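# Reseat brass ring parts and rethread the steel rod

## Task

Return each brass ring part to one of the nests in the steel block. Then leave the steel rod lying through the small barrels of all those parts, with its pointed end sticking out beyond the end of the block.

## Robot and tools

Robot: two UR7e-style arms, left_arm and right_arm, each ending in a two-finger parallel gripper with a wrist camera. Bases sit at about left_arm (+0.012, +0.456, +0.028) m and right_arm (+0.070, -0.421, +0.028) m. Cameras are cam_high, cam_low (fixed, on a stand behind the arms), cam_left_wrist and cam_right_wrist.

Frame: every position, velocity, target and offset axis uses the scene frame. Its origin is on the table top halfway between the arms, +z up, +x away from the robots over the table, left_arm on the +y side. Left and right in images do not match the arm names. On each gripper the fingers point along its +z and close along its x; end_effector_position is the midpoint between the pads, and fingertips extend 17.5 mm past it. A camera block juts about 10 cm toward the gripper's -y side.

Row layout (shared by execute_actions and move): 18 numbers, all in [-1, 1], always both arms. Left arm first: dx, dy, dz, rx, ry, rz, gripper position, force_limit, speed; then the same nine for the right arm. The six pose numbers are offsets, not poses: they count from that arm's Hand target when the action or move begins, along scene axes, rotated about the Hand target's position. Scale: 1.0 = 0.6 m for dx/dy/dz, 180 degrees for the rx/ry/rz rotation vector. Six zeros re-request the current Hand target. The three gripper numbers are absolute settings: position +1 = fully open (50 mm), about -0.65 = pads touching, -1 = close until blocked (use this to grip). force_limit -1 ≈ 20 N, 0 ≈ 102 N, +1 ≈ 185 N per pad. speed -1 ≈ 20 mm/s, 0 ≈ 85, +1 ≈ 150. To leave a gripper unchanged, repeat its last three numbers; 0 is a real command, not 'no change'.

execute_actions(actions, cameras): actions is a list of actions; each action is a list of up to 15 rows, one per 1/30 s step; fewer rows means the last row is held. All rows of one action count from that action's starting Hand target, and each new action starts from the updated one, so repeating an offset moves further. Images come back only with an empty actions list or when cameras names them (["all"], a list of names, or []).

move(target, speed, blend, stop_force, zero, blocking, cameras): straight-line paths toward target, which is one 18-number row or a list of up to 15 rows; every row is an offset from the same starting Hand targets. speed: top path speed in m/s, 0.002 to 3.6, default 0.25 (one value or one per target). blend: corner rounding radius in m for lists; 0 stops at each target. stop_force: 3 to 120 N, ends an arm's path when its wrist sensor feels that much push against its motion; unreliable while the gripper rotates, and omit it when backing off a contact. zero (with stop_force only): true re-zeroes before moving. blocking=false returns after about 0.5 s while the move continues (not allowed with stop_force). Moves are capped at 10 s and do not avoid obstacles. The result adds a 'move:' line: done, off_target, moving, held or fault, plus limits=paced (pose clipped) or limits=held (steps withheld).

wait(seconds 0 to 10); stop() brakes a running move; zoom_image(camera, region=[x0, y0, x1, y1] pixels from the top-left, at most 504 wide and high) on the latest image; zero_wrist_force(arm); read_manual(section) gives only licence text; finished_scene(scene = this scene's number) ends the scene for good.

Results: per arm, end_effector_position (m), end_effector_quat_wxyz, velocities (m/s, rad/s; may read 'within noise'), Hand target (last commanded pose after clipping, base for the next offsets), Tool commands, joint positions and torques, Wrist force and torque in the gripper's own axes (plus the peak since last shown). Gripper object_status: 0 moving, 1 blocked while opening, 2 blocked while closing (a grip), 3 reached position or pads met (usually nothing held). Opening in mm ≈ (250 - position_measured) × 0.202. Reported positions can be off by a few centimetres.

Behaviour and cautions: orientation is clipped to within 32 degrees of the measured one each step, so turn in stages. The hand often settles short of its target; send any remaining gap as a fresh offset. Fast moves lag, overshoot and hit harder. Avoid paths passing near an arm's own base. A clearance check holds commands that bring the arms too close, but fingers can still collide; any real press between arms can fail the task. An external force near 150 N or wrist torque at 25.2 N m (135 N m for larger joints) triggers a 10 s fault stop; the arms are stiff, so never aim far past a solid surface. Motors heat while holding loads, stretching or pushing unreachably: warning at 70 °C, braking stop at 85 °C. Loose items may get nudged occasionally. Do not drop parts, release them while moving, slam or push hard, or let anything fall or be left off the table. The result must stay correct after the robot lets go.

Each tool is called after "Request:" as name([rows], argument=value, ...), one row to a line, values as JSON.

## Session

Request:
execute_actions(actions=[])

Request:
zoom_image(camera="cam_high", region=[380, 200, 580, 340])

Request:
zoom_image(camera="cam_low", region=[250, 200, 550, 400])

Scene clock: 0.00 s.
left_arm: end_effector_position=(+0.7396, +0.5636, +0.2593) position_measured=3 object_status=3 end_effector_quat_wxyz=(-0.018, +0.983, -0.074, +0.165) | right_arm: end_effector_position=(+0.2494, -0.0525, +0.2202) position_measured=3 object_status=3 end_effector_quat_wxyz=(-0.125, +0.862, -0.461, +0.169)
Joint positions: left_arm=[-0.013 -1.168 1.453 -2.188 -1.546 1.681] | right_arm=[4.876 -1.257 -2.242 -1.226 1.148 -1.986]
Joint velocities: within noise
Joint torques (N m): no reading
Wrist force (N): no reading
Wrist torque (N m): no reading
Wrist force, peak (N): no reading
Hand target: left_arm +0.7396, +0.5636, +0.2593; -0.018, +0.983, -0.074, +0.165 | right_arm +0.2494, -0.0525, +0.2202; -0.125, +0.862, -0.461, +0.169
Tool commands: left_gripper/position=+1.0 left_gripper/force_limit=+1.0 left_gripper/speed=+1.0 right_gripper/position=+1.0 right_gripper/force_limit=+1.0 right_gripper/speed=+1.0
camera_calibration:
cam_left_wrist: T_world_to_cam=[[0.933467, -0.14814, 0.32664, -0.682138], [-0.240208, -0.934518, 0.262634, 0.655655], [0.266345, -0.323622, -0.907926, 0.3548], [0, 0, 0, 1]] pos_world=[0.699747, 0.62649, 0.372749]
cam_right_wrist: T_world_to_cam=[[0.515834, -0.837496, 0.180321, -0.202898], [-0.848522, -0.528465, -0.0271211, 0.204695], [0.118007, -0.139016, -0.983234, 0.305924], [0, 0, 0, 1]] pos_world=[0.242249, -0.019224, 0.342933]

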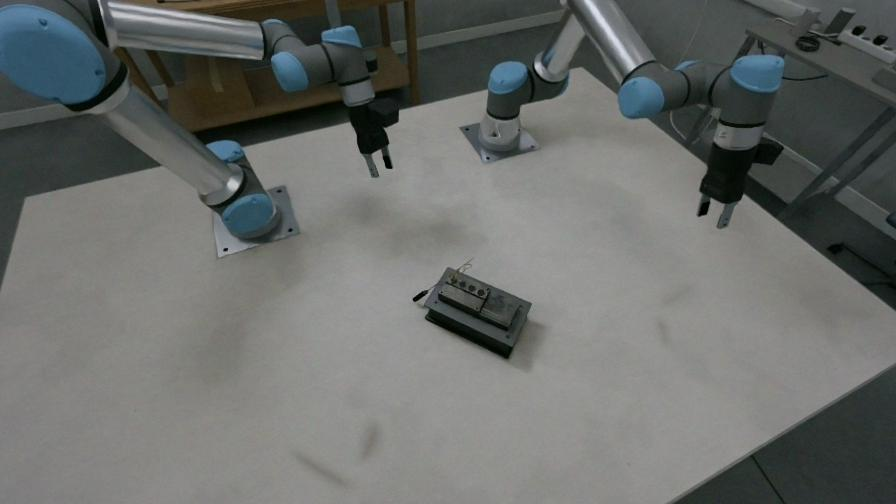

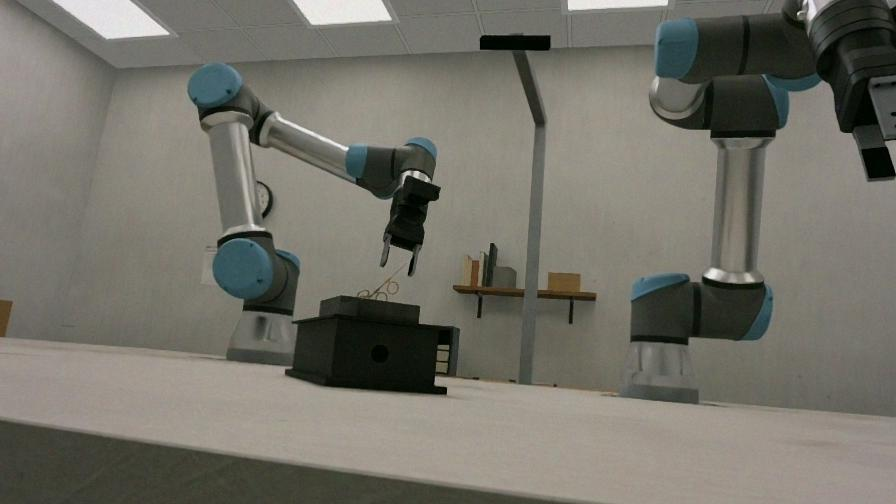

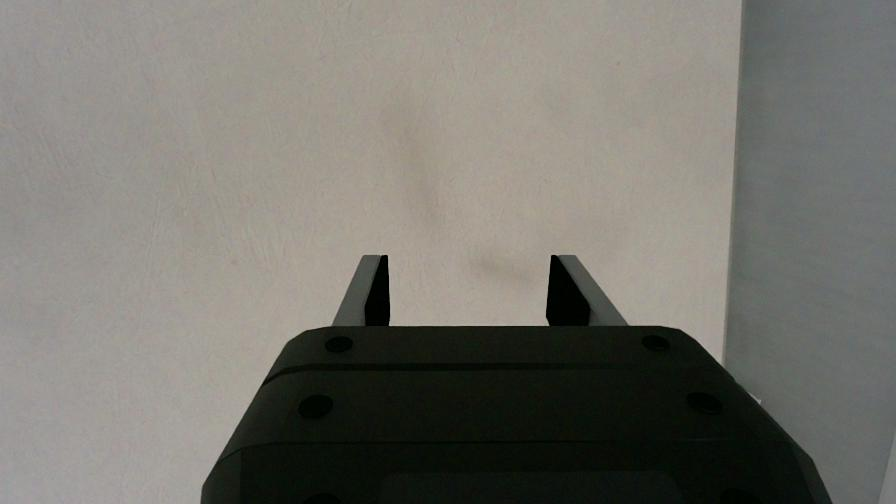

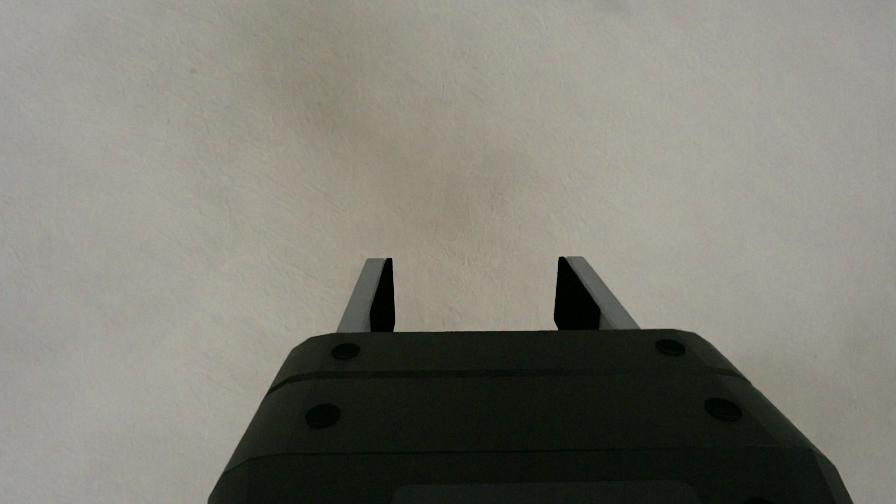

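Scaled by 2.520.

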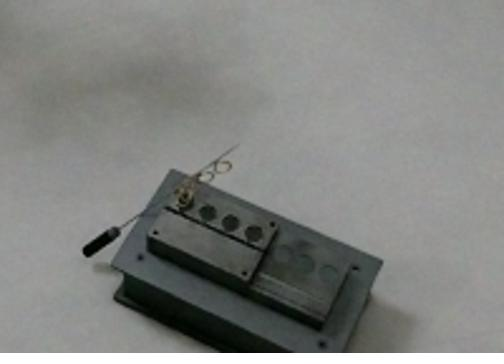

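Scaled by 1.680.

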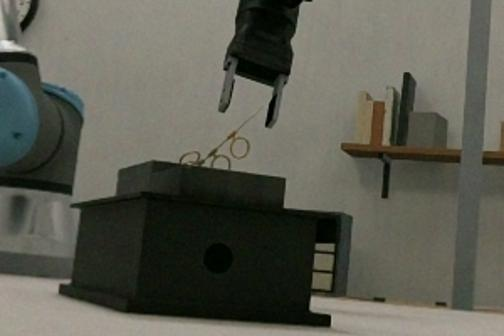

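Request:
move(target=[-0.0893,-0.7943,0.0678,-0.1131,0.184,-0.2498,1,-0.7,0,0.5105,-0.2142,-0.0837,0.304,0.3387,-0.6627,1,-0.7,0], speed=0.35, cameras=["all"])

Scene clock: 75.20 s.
left_arm: end_effector_position=(+0.6860, +0.0870, +0.2999) position_measured=3 object_status=3 end_effector_quat_wxyz=(+0.234, +0.875, -0.410, -0.109) | right_arm: end_effector_position=(+0.5557, -0.1811, +0.1699) position_measured=3 object_status=3 end_effector_quat_wxyz=(+0.030, +0.078, +0.928, +0.363)
Joint positions: left_arm=[-0.485 -0.668 0.435 -1.14 -2.057 1.979] | right_arm=[3.574 -1.788 -2.192 -0.248 2.162 -0.814]
Joint torques (N m): left_arm=[10.02 -65.78 -30.62 -2.35 0.98 -1.09] | right_arm=[6.11 38.12 12 5.14 -0.28 1.72]
Wrist force (N): left_arm=[1.2 -1.3 -0.9] | right_arm=[0.4 -2.1 1.8]
Wrist torque (N m): left_arm=[-0.34 -0.24 0.07] | right_arm=[-0.14 -0.09 0.06]
Wrist force, peak (N): left_arm=[2.7 -0.6 -0.3] | right_arm=[-0.1 -2.8 1.9]
Hand target: left_arm +0.6860, +0.0870, +0.3000; +0.234, +0.875, -0.410, -0.109 | right_arm +0.5557, -0.1810, +0.1700; +0.030, +0.078, +0.928, +0.363
Off the commanded pose: left_arm 0.000 m, 0 deg | right_arm 0.000 m, 0 deg.
move: done
camera_calibration:
cam_left_wrist: T_world_to_cam=[[0.644098, -0.764936, 0.00328728, -0.36684], [-0.49757, -0.415697, 0.761328, 0.168532], [-0.581001, -0.492006, -0.648358, 0.769676], [0, 0, 0, 1]] pos_world=[0.76732, 0.168134, 0.371923]
cam_right_wrist: T_world_to_cam=[[-0.98646, 0.163974, 0.00314841, 0.586647], [0.076444, 0.44273, 0.89339, -0.099262], [0.145099, 0.881534, -0.44927, 0.28148], [0, 0, 0, 1]] pos_world=[0.545449, -0.300382, 0.213293]

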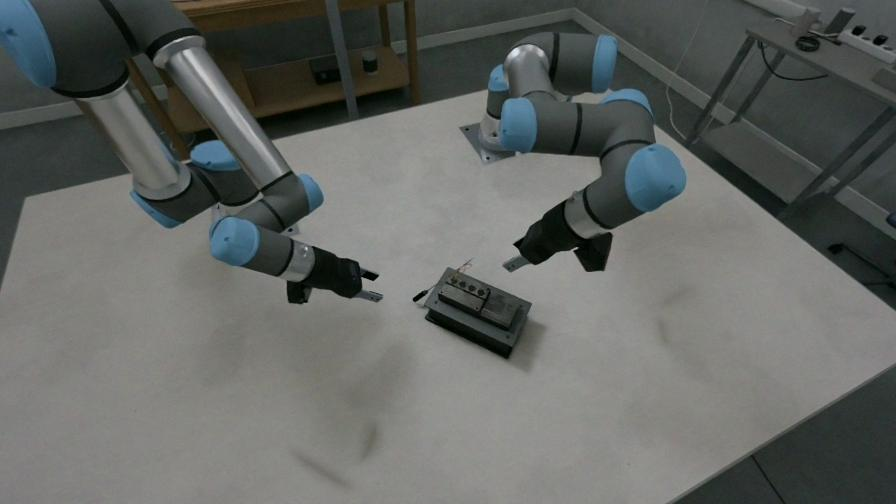

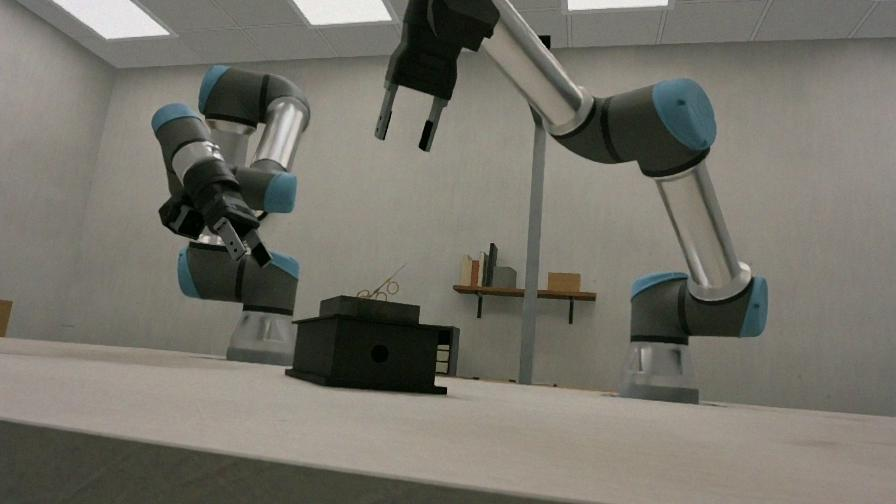

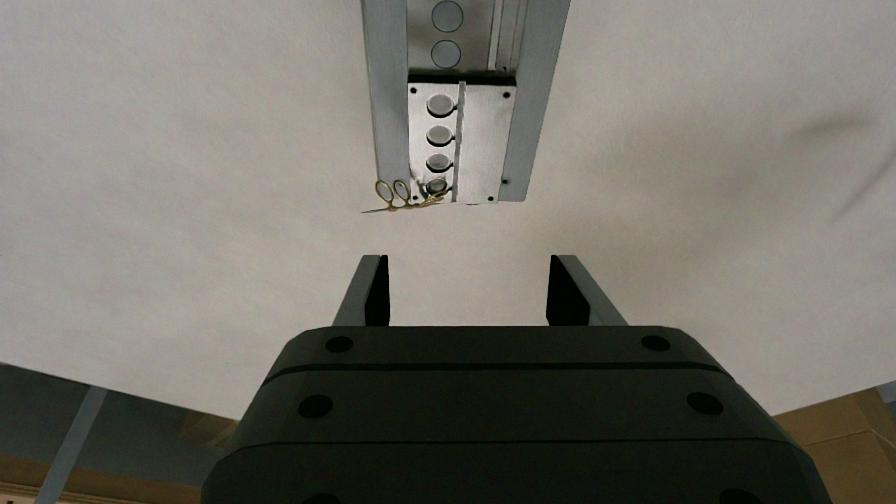

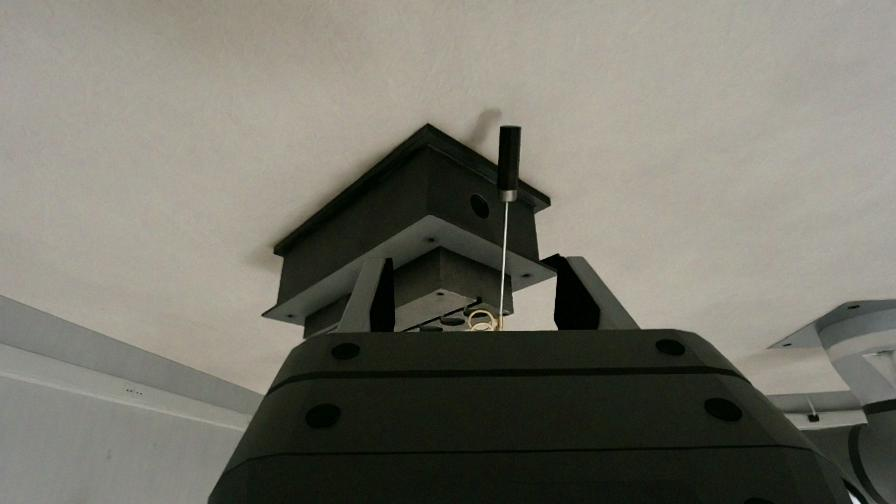

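Request:
zoom_image(camera="cam_left_wrist", region=[350, 60, 530, 230])

Request:
zoom_image(camera="cam_right_wrist", region=[380, 110, 580, 335])

Request:
zoom_image(camera="cam_low", region=[310, 250, 460, 340])

Request:
zoom_image(camera="cam_high", region=[405, 250, 505, 320])

Scaled by 2.800.

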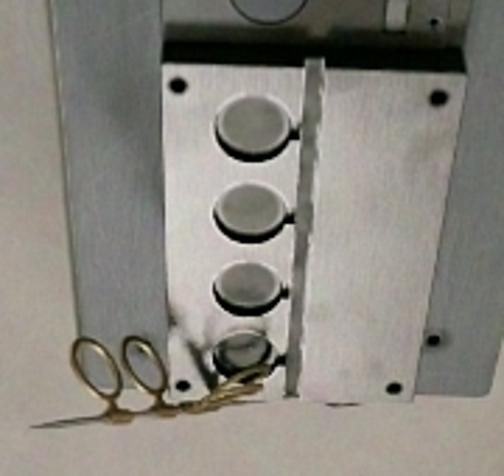

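Scaled by 2.240.

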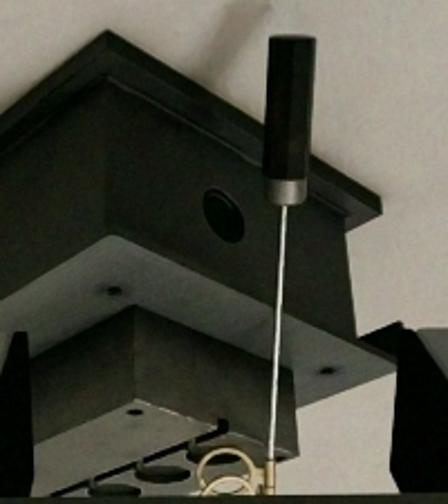

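Scaled by 3.360.

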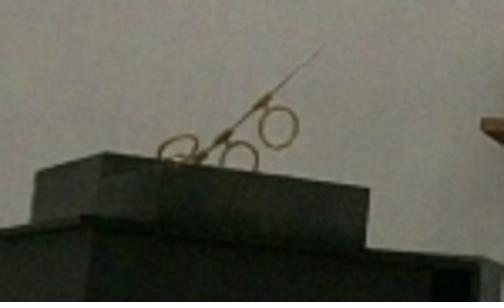

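Scaled by 5.040.

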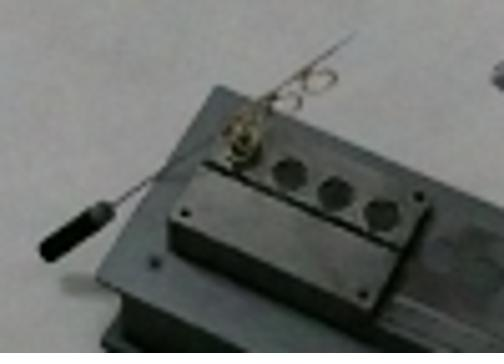

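Request:
move(target=[0,0,0,0,0,0,1,-0.7,0,-0.0258,0.1422,-0.1617,0,0,0,0.274,-0.7,0], speed=0.12, cameras=["cam_right_wrist", "cam_left_wrist", "cam_low"])

Request:
zoom_image(camera="cam_low", region=[200, 220, 440, 400])

Scene clock: 153.97 s.
left_arm: end_effector_position=(+0.6860, +0.0870, +0.3000) position_measured=3 object_status=3 end_effector_quat_wxyz=(+0.234, +0.875, -0.410, -0.109) | right_arm: end_effector_position=(+0.5402, -0.0957, +0.0730) position_measured=112 object_status=3 end_effector_quat_wxyz=(+0.030, +0.078, +0.928, +0.363)
Joint positions: left_arm=[-0.485 -0.668 0.435 -1.14 -2.057 1.979] | right_arm=[3.757 -2.062 -2.22 0.151 2.069 -0.629]
Joint torques (N m): left_arm=[10.79 -73.85 -13.72 -4.42 -2.67 0.03] | right_arm=[-3.63 29.89 6.68 5.91 3.14 0.2]
Wrist force (N): left_arm=[1.4 -1.3 -0.7] | right_arm=[0.3 -1.9 2.0]
Wrist torque (N m): left_arm=[-0.35 -0.27 0.07] | right_arm=[-0.11 -0.07 0.08]
Wrist force, peak (N): left_arm=[1.7 -1.5 -1.1] | right_arm=[1.1 -2.2 4.0]
Hand target: left_arm +0.6860, +0.0870, +0.3000; +0.234, +0.875, -0.410, -0.109 | right_arm +0.5402, -0.0957, +0.0729; +0.030, +0.078, +0.928, +0.363
Off the commanded pose: left_arm 0.000 m, 0 deg | right_arm 0.000 m, 0 deg.
move: done
camera_calibration:
cam_left_wrist: T_world_to_cam=[[0.644181, -0.764866, 0.00337765, -0.366872], [-0.497574, -0.415702, 0.761323, 0.168504], [-0.580906, -0.49211, -0.648364, 0.769736], [0, 0, 0, 1]] pos_world=[0.767319, 0.168235, 0.372023]
cam_right_wrist: T_world_to_cam=[[-0.986467, 0.163929, 0.00306148, 0.557778], [0.0763342, 0.442667, 0.893431, -0.0491512], [0.145104, 0.881574, -0.44919, 0.164937], [0, 0, 0, 1]] pos_world=[0.530049, -0.215082, 0.116294]
Images, in order (width x height): cam_low 896x504, cam_left_wrist 896x504, cam_right_wrist 896x504.

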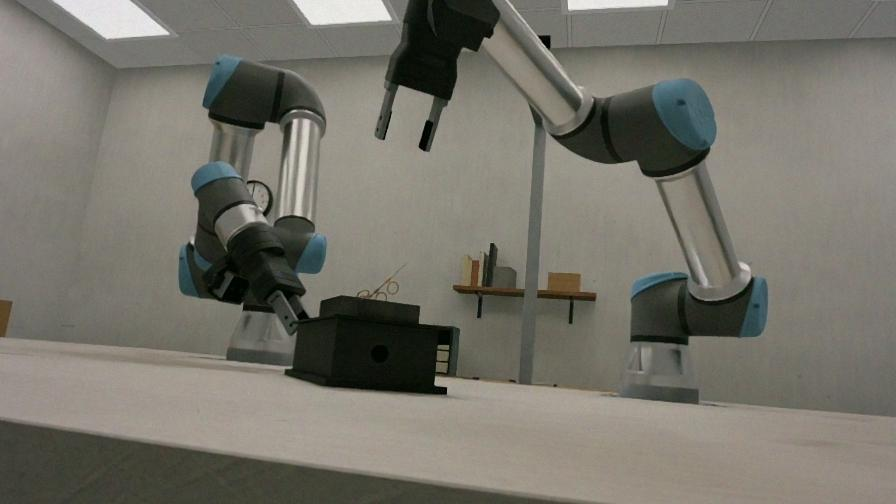

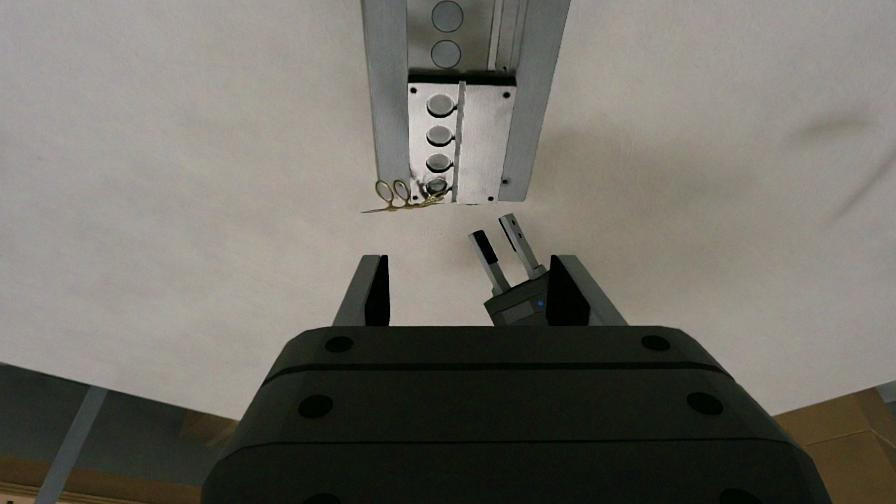

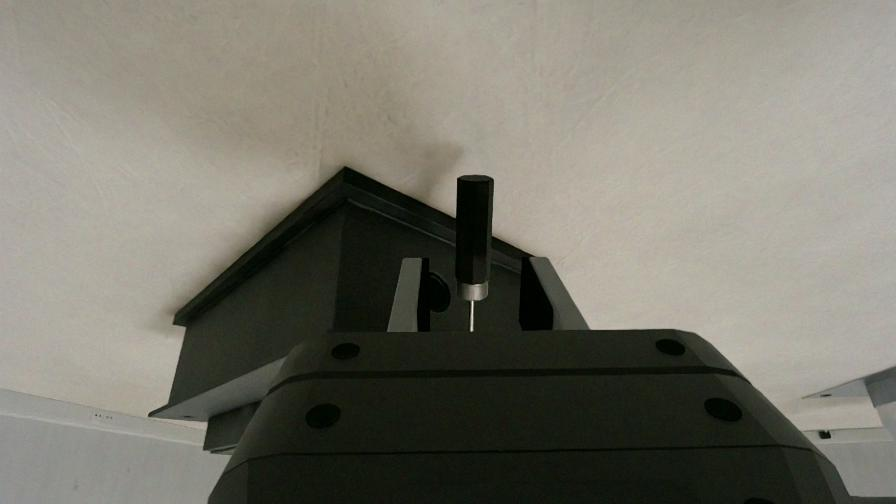

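Scaled by 2.100.

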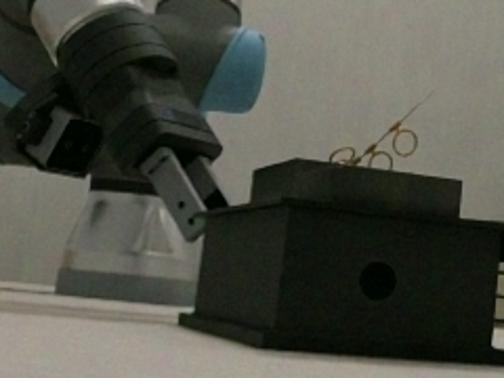

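Request:
move(target=[0,0,0,0,0,0,1,-0.7,0,0.0085,0.051,-0.0657,0,0,0,0.274,-0.7,0], speed=0.05, stop_force=6, cameras=["cam_right_wrist", "cam_low"])

Request:
zoom_image(camera="cam_low", region=[200, 220, 440, 400])

Scene clock: 179.97 s.
left_arm: end_effector_position=(+0.6860, +0.0870, +0.3000) position_measured=3 object_status=3 end_effector_quat_wxyz=(+0.234, +0.875, -0.410, -0.109) | right_arm: end_effector_position=(+0.5453, -0.0651, +0.0335) position_measured=112 object_status=3 end_effector_quat_wxyz=(+0.030, +0.078, +0.928, +0.363)
Joint positions: left_arm=[-0.485 -0.668 0.435 -1.14 -2.057 1.979] | right_arm=[3.804 -2.192 -2.172 0.253 2.043 -0.585]
Joint torques (N m): left_arm=[9.64 -73.89 -14.13 -4.36 -3.43 -1.26] | right_arm=[-12.1 54.16 5.22 2.02 3.17 -1.48]
Wrist force (N): left_arm=[1.5 -1.5 -0.7] | right_arm=[0.5 -1.9 2.0]
Wrist torque (N m): left_arm=[-0.38 -0.28 0.08] | right_arm=[-0.10 -0.09 0.01]
Wrist force, peak (N): left_arm=[1.7 -1.6 -1.0] | right_arm=[0.6 -2.0 2.5]
Hand target: left_arm +0.6860, +0.0870, +0.3000; +0.234, +0.875, -0.410, -0.109 | right_arm +0.5453, -0.0651, +0.0335; +0.030, +0.078, +0.928, +0.363
Off the commanded pose: left_arm 0.000 m, 0 deg | right_arm 0.000 m, 0 deg.
move: done
camera_calibration:
cam_right_wrist: T_world_to_cam=[[-0.986454, 0.164008, 0.00303779, 0.557825], [0.0763283, 0.44254, 0.893494, -0.0278138], [0.145196, 0.881623, -0.449064, 0.119442], [0, 0, 0, 1]] pos_world=[0.535049, -0.184482, 0.0767942]
Images, in order (width x height): cam_low 896x504, cam_right_wrist 896x504.

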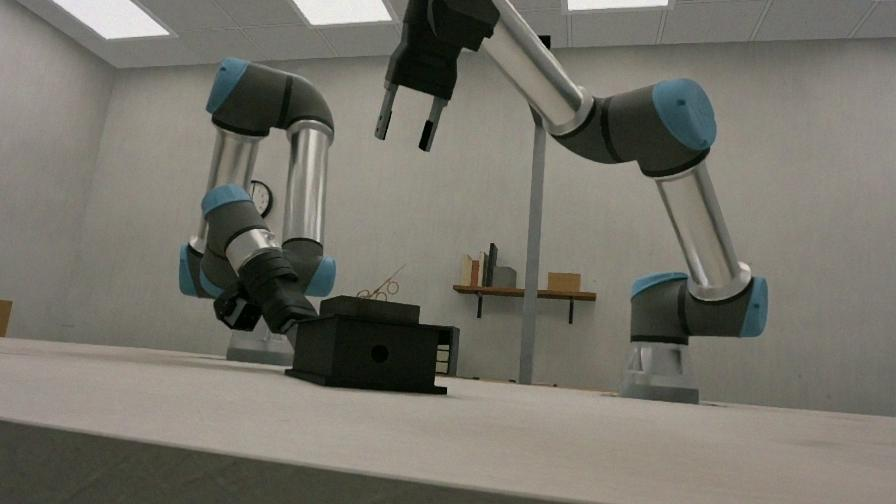

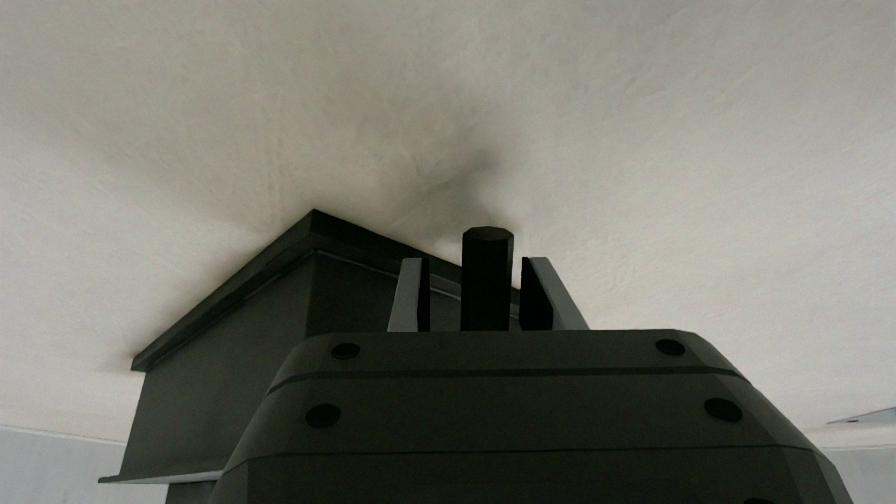

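Scaled by 2.100.

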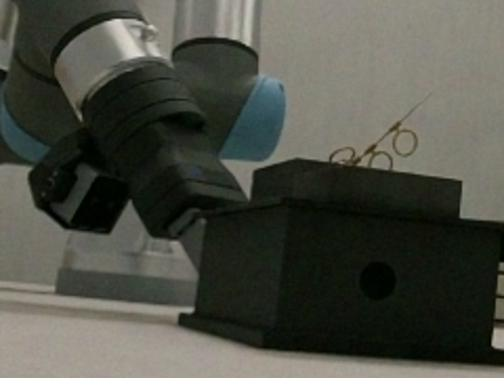

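Request:
move(target=[0,0,0,0,0,0,1,-0.7,0,-0.0013,0.0002,0,0,0,0,0.274,-0.7,0], speed=0.05)

Request:
move(target=[0,0,0,0,0,0,1,-0.7,0,0,0,0,0,0,0,-0.97,0.2,-1], cameras=["cam_right_wrist", "cam_left_wrist", "cam_low"])

Request:
wait(seconds=1)

Scene clock: 192.57 s.
left_arm: end_effector_position=(+0.6860, +0.0870, +0.3000) position_measured=3 object_status=3 end_effector_quat_wxyz=(+0.234, +0.875, -0.410, -0.109) | right_arm: end_effector_position=(+0.5445, -0.0650, +0.0335) position_measured=112 object_status=3 end_effector_quat_wxyz=(+0.030, +0.078, +0.928, +0.363)
Joint positions: left_arm=[-0.485 -0.668 0.435 -1.14 -2.057 1.979] | right_arm=[3.805 -2.192 -2.174 0.255 2.042 -0.584]
Joint torques (N m): left_arm=[9.22 -74.06 -13.62 -4.39 -3.32 -1.16] | right_arm=[10.51 53.15 6.98 5.84 -1.4 1.43]
Wrist force (N): left_arm=[1.5 -1.1 -0.9] | right_arm=[0.5 -1.8 1.8]
Wrist torque (N m): left_arm=[-0.32 -0.29 0.07] | right_arm=[-0.09 -0.10 0.00]
Wrist force, peak (N): left_arm=[1.9 -1.4 -0.9] | right_arm=[0.5 -2.2 1.8]
Hand target: left_arm +0.6860, +0.0870, +0.3000; +0.234, +0.875, -0.410, -0.109 | right_arm +0.5445, -0.0650, +0.0335; +0.030, +0.078, +0.928, +0.363
Off the commanded pose: left_arm 0.000 m, 0 deg | right_arm 0.000 m, 0 deg.
move: done

Scene clock: 193.63 s.
left_arm: end_effector_position=(+0.6860, +0.0870, +0.3000) position_measured=3 object_status=3 end_effector_quat_wxyz=(+0.234, +0.875, -0.410, -0.109) | right_arm: end_effector_position=(+0.5445, -0.0650, +0.0335) position_measured=196 object_status=2 end_effector_quat_wxyz=(+0.030, +0.078, +0.928, +0.363)
Joint positions: left_arm=[-0.485 -0.668 0.435 -1.14 -2.057 1.979] | right_arm=[3.805 -2.192 -2.174 0.255 2.042 -0.584]
Joint torques (N m): left_arm=[9.54 -73.04 -13.23 -4.42 -3.3 -1.24] | right_arm=[10.5 50.39 16.94 3.46 -1.05 -0.08]
Wrist force (N): left_arm=[1.7 -1.2 -1.3] | right_arm=[0.0 -1.7 2.0]
Wrist torque (N m): left_arm=[-0.34 -0.32 0.07] | right_arm=[-0.08 -0.10 0.04]
Wrist force, peak (N): left_arm=[1.7 -1.2 -1.3] | right_arm=[-0.1 -1.9 1.9]
Hand target: left_arm +0.6860, +0.0870, +0.3000; +0.234, +0.875, -0.410, -0.109 | right_arm +0.5445, -0.0650, +0.0335; +0.030, +0.078, +0.928, +0.363
Off the commanded pose: left_arm 0.000 m, 0 deg | right_arm 0.000 m, 0 deg.
move: done
camera_calibration:
cam_left_wrist: T_world_to_cam=[[0.644181, -0.764866, 0.00337765, -0.366872], [-0.497574, -0.415702, 0.761323, 0.168504], [-0.580906, -0.49211, -0.648364, 0.769736], [0, 0, 0, 1]] pos_world=[0.767319, 0.168235, 0.372023]
cam_right_wrist: T_world_to_cam=[[-0.986452, 0.164022, 0.00303027, 0.557021], [0.0763345, 0.44258, 0.893474, -0.0277912], [0.145208, 0.881601, -0.449104, 0.119463], [0, 0, 0, 1]] pos_world=[0.534249, -0.184382, 0.076794]
Images, in order (width x height): cam_low 896x504, cam_left_wrist 896x504, cam_right_wrist 896x504.

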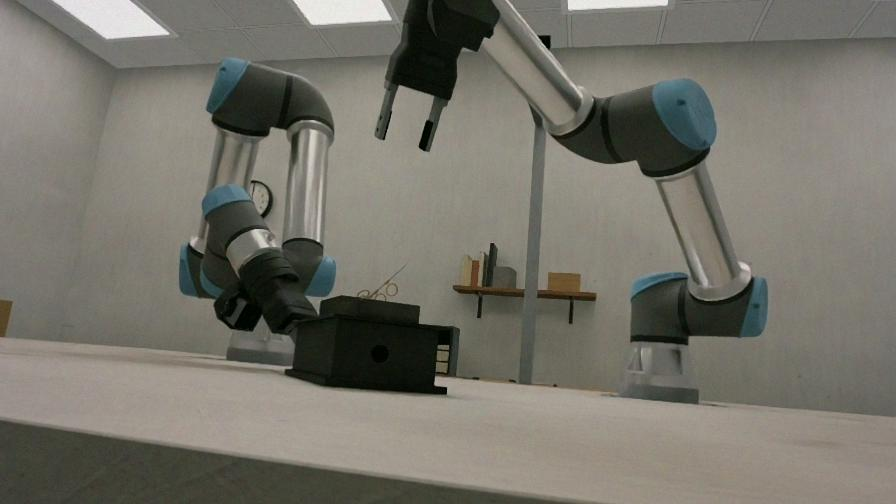

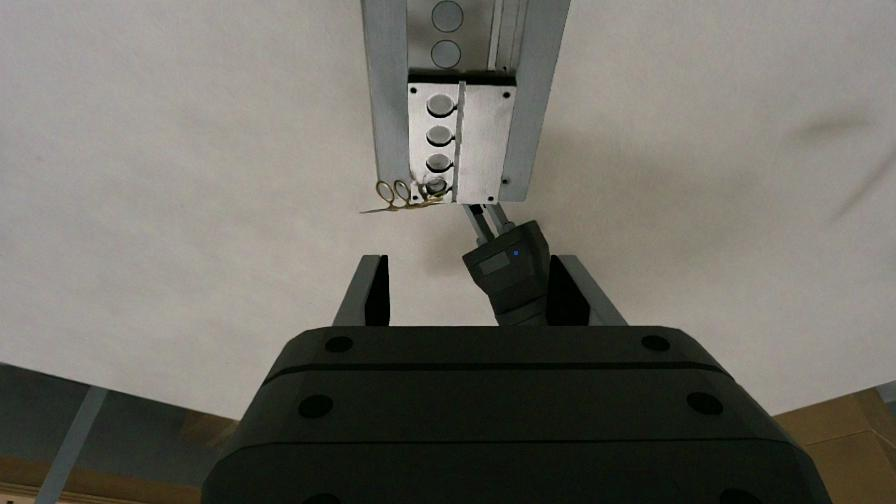

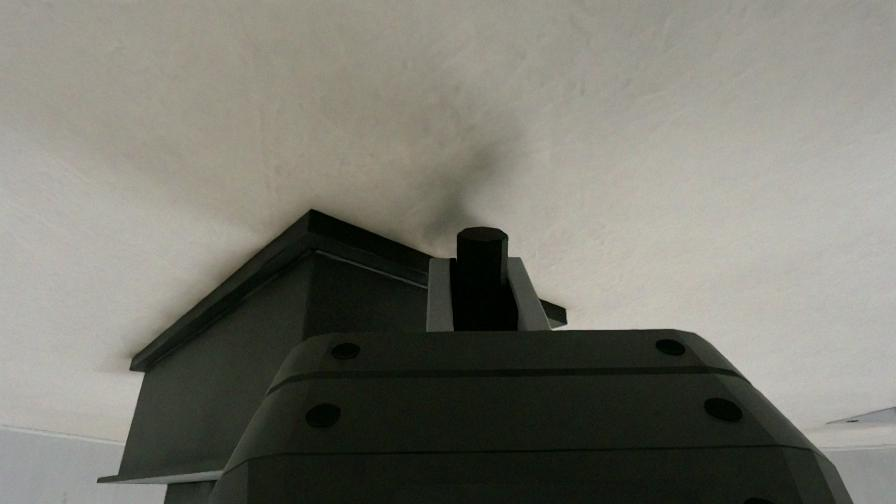

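Scene clock: 194.63 s.
left_arm: end_effector_position=(+0.6860, +0.0870, +0.3000) position_measured=3 object_status=3 end_effector_quat_wxyz=(+0.234, +0.875, -0.410, -0.109) | right_arm: end_effector_position=(+0.5445, -0.0650, +0.0335) position_measured=196 object_status=2 end_effector_quat_wxyz=(+0.030, +0.078, +0.928, +0.363)
Joint positions: left_arm=[-0.485 -0.668 0.435 -1.14 -2.057 1.979] | right_arm=[3.805 -2.192 -2.174 0.255 2.042 -0.584]
Joint torques (N m): left_arm=[9.2 -73.8 -13.74 -4.42 -3.29 -1.2] | right_arm=[10.07 47.55 18.65 1.88 -0.58 -1.18]
Wrist force (N): left_arm=[1.7 -1.2 -1.0] | right_arm=[0.0 -1.6 2.0]
Wrist torque (N m): left_arm=[-0.33 -0.32 0.07] | right_arm=[-0.07 -0.09 0.04]
Wrist force, peak (N): left_arm=[1.7 -1.5 -0.9] | right_arm=[0.1 -1.9 2.0]
Hand target: left_arm +0.6860, +0.0870, +0.3000; +0.234, +0.875, -0.410, -0.109 | right_arm +0.5445, -0.0650, +0.0335; +0.030, +0.078, +0.928, +0.363
Tool commands: left_gripper/position=+1.0 left_gripper/force_limit=-0.7 left_gripper/speed=+0.0 right_gripper/position=-0.97 right_gripper/force_limit=+0.2 right_gripper/speed=-1.0
Off the commanded pose: left_arm 0.000 m, 0 deg | right_arm 0.000 m, 0 deg.
wait: 1.00 s; at rest by 0.17 s

Request:
move(target=[0,0,0,0,0,0,1,-0.7,0,0,-0.01,0.1,0,0,0,-0.97,0.2,-1], speed=0.04, stop_force=8, cameras=["cam_high", "cam_low", "cam_left_wrist"])

Request:
zoom_image(camera="cam_low", region=[310, 200, 460, 320])

Request:
zoom_image(camera="cam_left_wrist", region=[350, 60, 530, 230])

Scene clock: 210.10 s.
left_arm: end_effector_position=(+0.6860, +0.0870, +0.3000) position_measured=3 object_status=3 end_effector_quat_wxyz=(+0.234, +0.875, -0.410, -0.109) | right_arm: end_effector_position=(+0.5445, -0.0710, +0.0936) position_measured=196 object_status=2 end_effector_quat_wxyz=(+0.030, +0.078, +0.928, +0.363)
Joint positions: left_arm=[-0.485 -0.668 0.435 -1.14 -2.057 1.979] | right_arm=[3.795 -2.031 -2.178 0.094 2.048 -0.593]
Joint torques (N m): left_arm=[7.28 -73.51 -13.45 -4.41 -3.27 -1.2] | right_arm=[8.36 24.92 8.23 4.37 -0.26 1.39]
Wrist force (N): left_arm=[1.6 -1.4 -1.0] | right_arm=[0.3 -2.1 1.9]
Wrist torque (N m): left_arm=[-0.36 -0.30 0.07] | right_arm=[-0.11 -0.08 0.08]
Wrist force, peak (N): left_arm=[1.7 -1.6 -0.9] | right_arm=[0.0 -2.4 2.6]
Hand target: left_arm +0.6860, +0.0870, +0.3000; +0.234, +0.875, -0.410, -0.109 | right_arm +0.5445, -0.0710, +0.0935; +0.030, +0.078, +0.928, +0.363
Off the commanded pose: left_arm 0.000 m, 0 deg | right_arm 0.000 m, 0 deg.
move: done
camera_calibration:
cam_left_wrist: T_world_to_cam=[[0.644181, -0.764866, 0.00337765, -0.366872], [-0.497574, -0.415702, 0.761323, 0.168504], [-0.580906, -0.49211, -0.648364, 0.769736], [0, 0, 0, 1]] pos_world=[0.767319, 0.168235, 0.372023]
Images, in order (width x height): cam_high 896x504, cam_low 896x504, cam_left_wrist 896x504.

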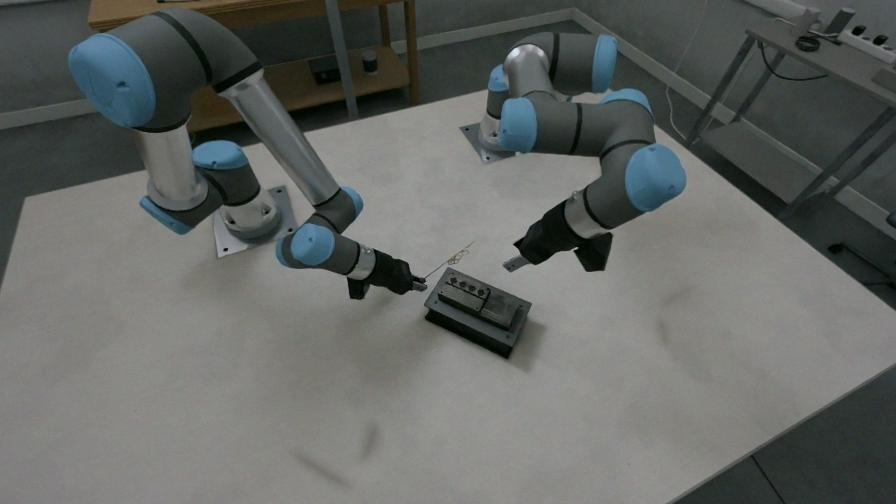

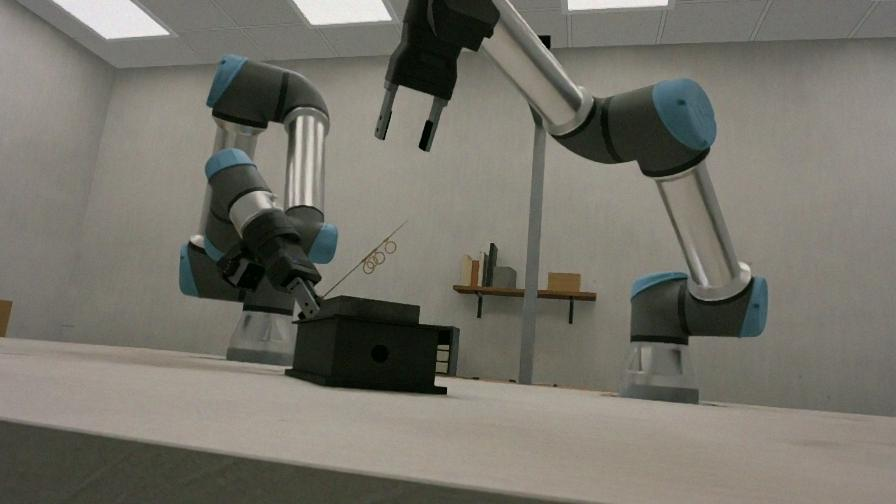

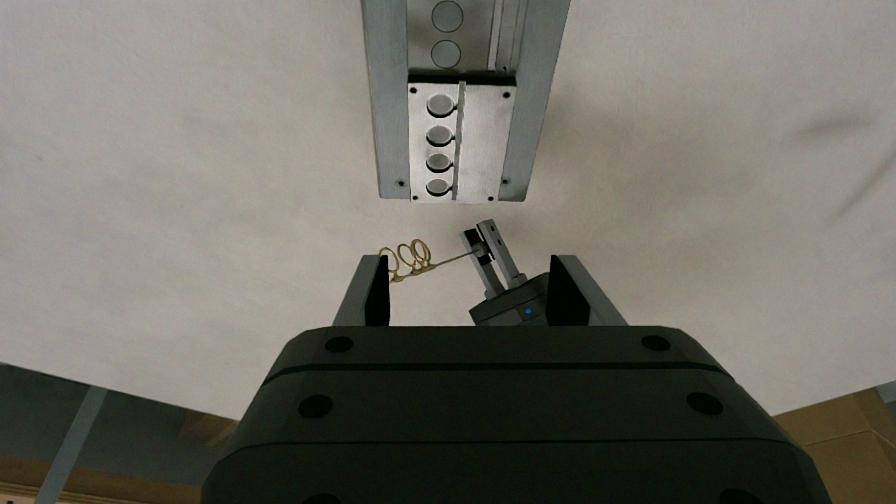

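Scaled by 3.360.

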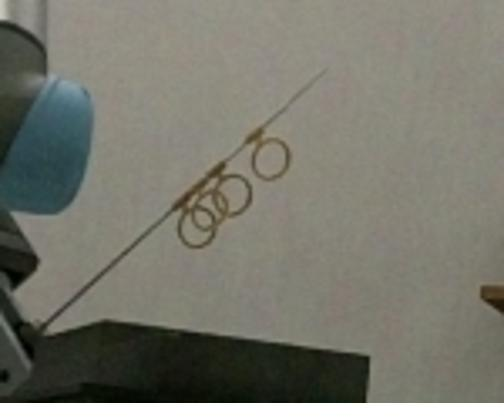

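Scaled by 2.800.

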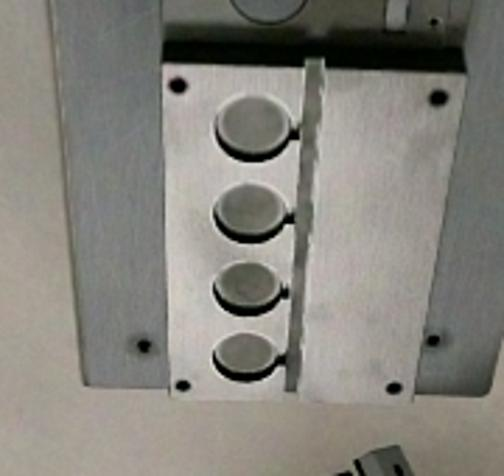

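Request:
move(target=[0,0,0,0,0,0,1,-0.7,0,-0.03,0.0573,0.1192,-0.2085,0.1238,-0.2239,-0.97,0.2,-1], speed=0.1, cameras=["all"])

Request:
zoom_image(camera="cam_left_wrist", region=[350, 60, 560, 270])

Request:
zoom_image(camera="cam_high", region=[400, 220, 520, 320])

Request:
zoom_image(camera="cam_low", region=[270, 220, 460, 340])

Scene clock: 277.63 s.
left_arm: end_effector_position=(+0.6860, +0.0870, +0.3000) position_measured=3 object_status=3 end_effector_quat_wxyz=(+0.234, +0.875, -0.410, -0.109) | right_arm: end_effector_position=(+0.5265, -0.0365, +0.1649) position_measured=196 object_status=2 end_effector_quat_wxyz=(+0.001, +0.438, +0.899, +0.000)
Joint positions: left_arm=[-0.485 -0.668 0.435 -1.14 -2.057 1.979] | right_arm=[4.061 -1.881 -1.713 -1.118 1.57 0.261]
Joint torques (N m): left_arm=[5.77 -73.35 -13.48 -4.49 -3.28 -1.31] | right_arm=[-10.43 53.82 24.77 1.83 2.18 0.75]
Wrist force (N): left_arm=[1.4 -0.9 -1.0] | right_arm=[0.5 -0.5 0.8]
Wrist torque (N m): left_arm=[-0.29 -0.27 0.07] | right_arm=[-0.04 -0.05 0.06]
Wrist force, peak (N): left_arm=[1.6 -1.4 -1.4] | right_arm=[0.5 -2.7 2.1]
Hand target: left_arm +0.6860, +0.0870, +0.3000; +0.234, +0.875, -0.410, -0.109 | right_arm +0.5265, -0.0366, +0.1650; +0.001, +0.438, +0.899, +0.000
Off the commanded pose: left_arm 0.000 m, 0 deg | right_arm 0.000 m, 0 deg.
move: done
camera_calibration:
cam_left_wrist: T_world_to_cam=[[0.644181, -0.764866, 0.00337765, -0.366872], [-0.497574, -0.415702, 0.761323, 0.168504], [-0.580906, -0.49211, -0.648364, 0.769736], [0, 0, 0, 1]] pos_world=[0.767319, 0.168235, 0.372023]
cam_right_wrist: T_world_to_cam=[[-0.617208, 0.786793, 0.00331761, 0.362567], [0.73714, 0.576773, 0.352075, -0.410172], [0.275096, 0.219749, -0.935966, 0.143706], [0, 0, 0, 1]] pos_world=[0.486601, -0.0802686, 0.277712]

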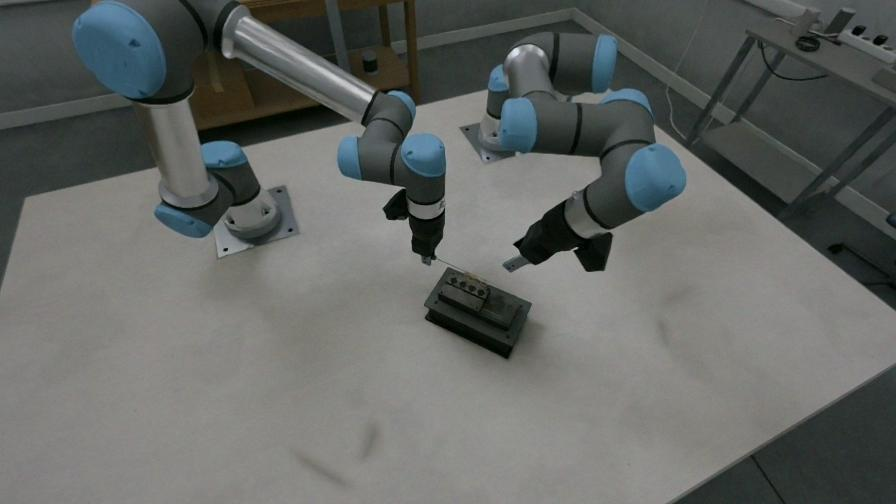

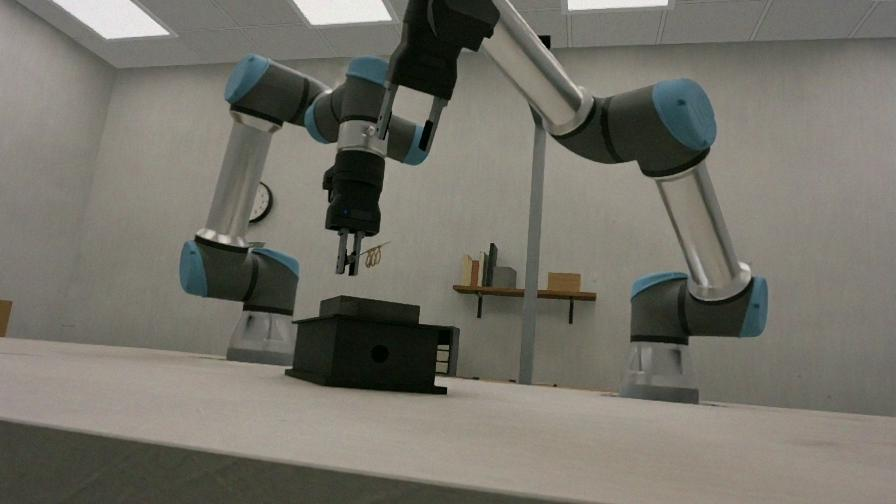

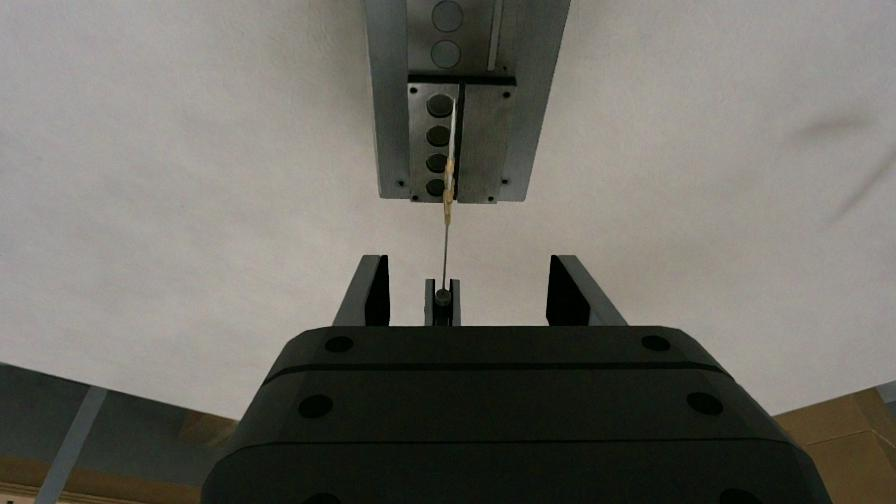

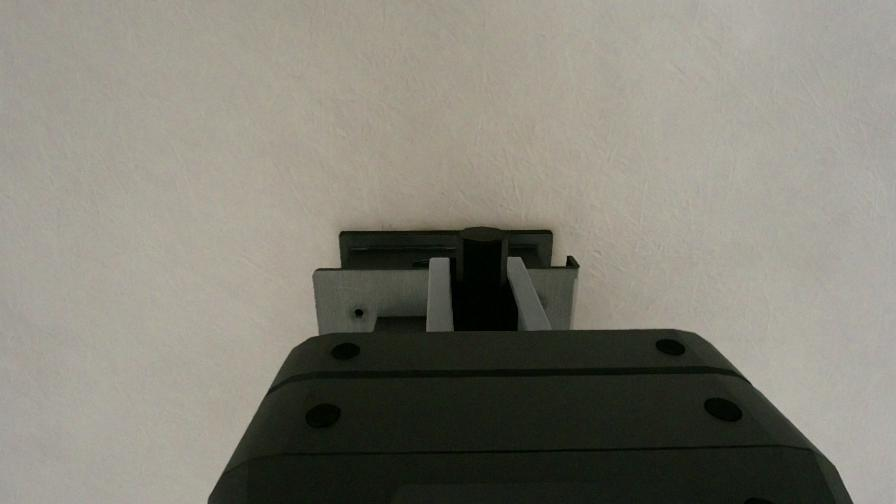

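Scaled by 2.400.

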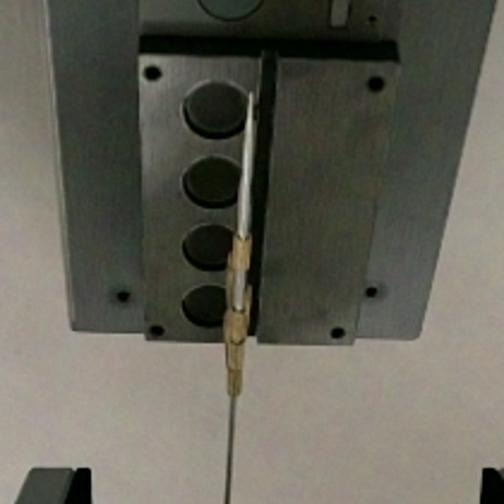

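Scaled by 4.200.

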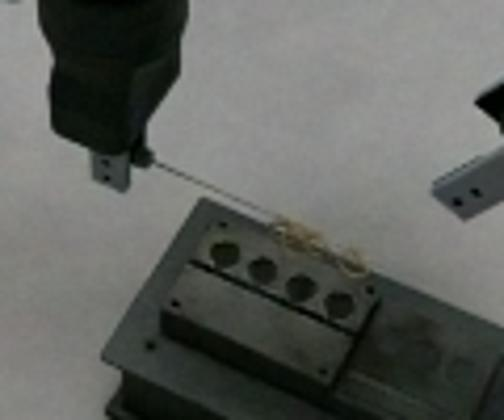

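Scaled by 2.653.

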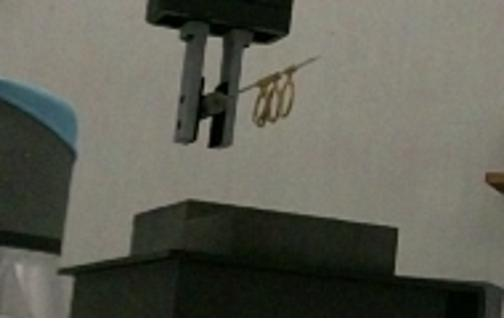

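Request:
zoom_image(camera="cam_left_wrist", region=[420, 145, 480, 235])

Request:
zoom_image(camera="cam_left_wrist", region=[420, 220, 480, 320])

Scaled by 5.600.

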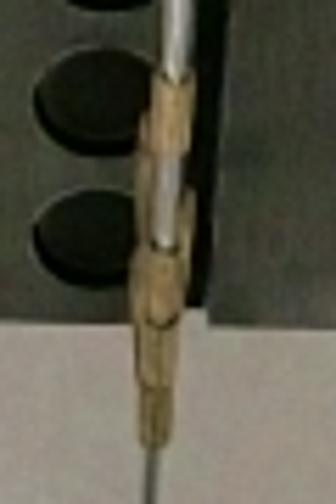

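Scaled by 5.040.

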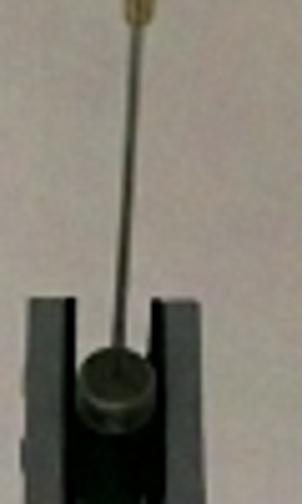

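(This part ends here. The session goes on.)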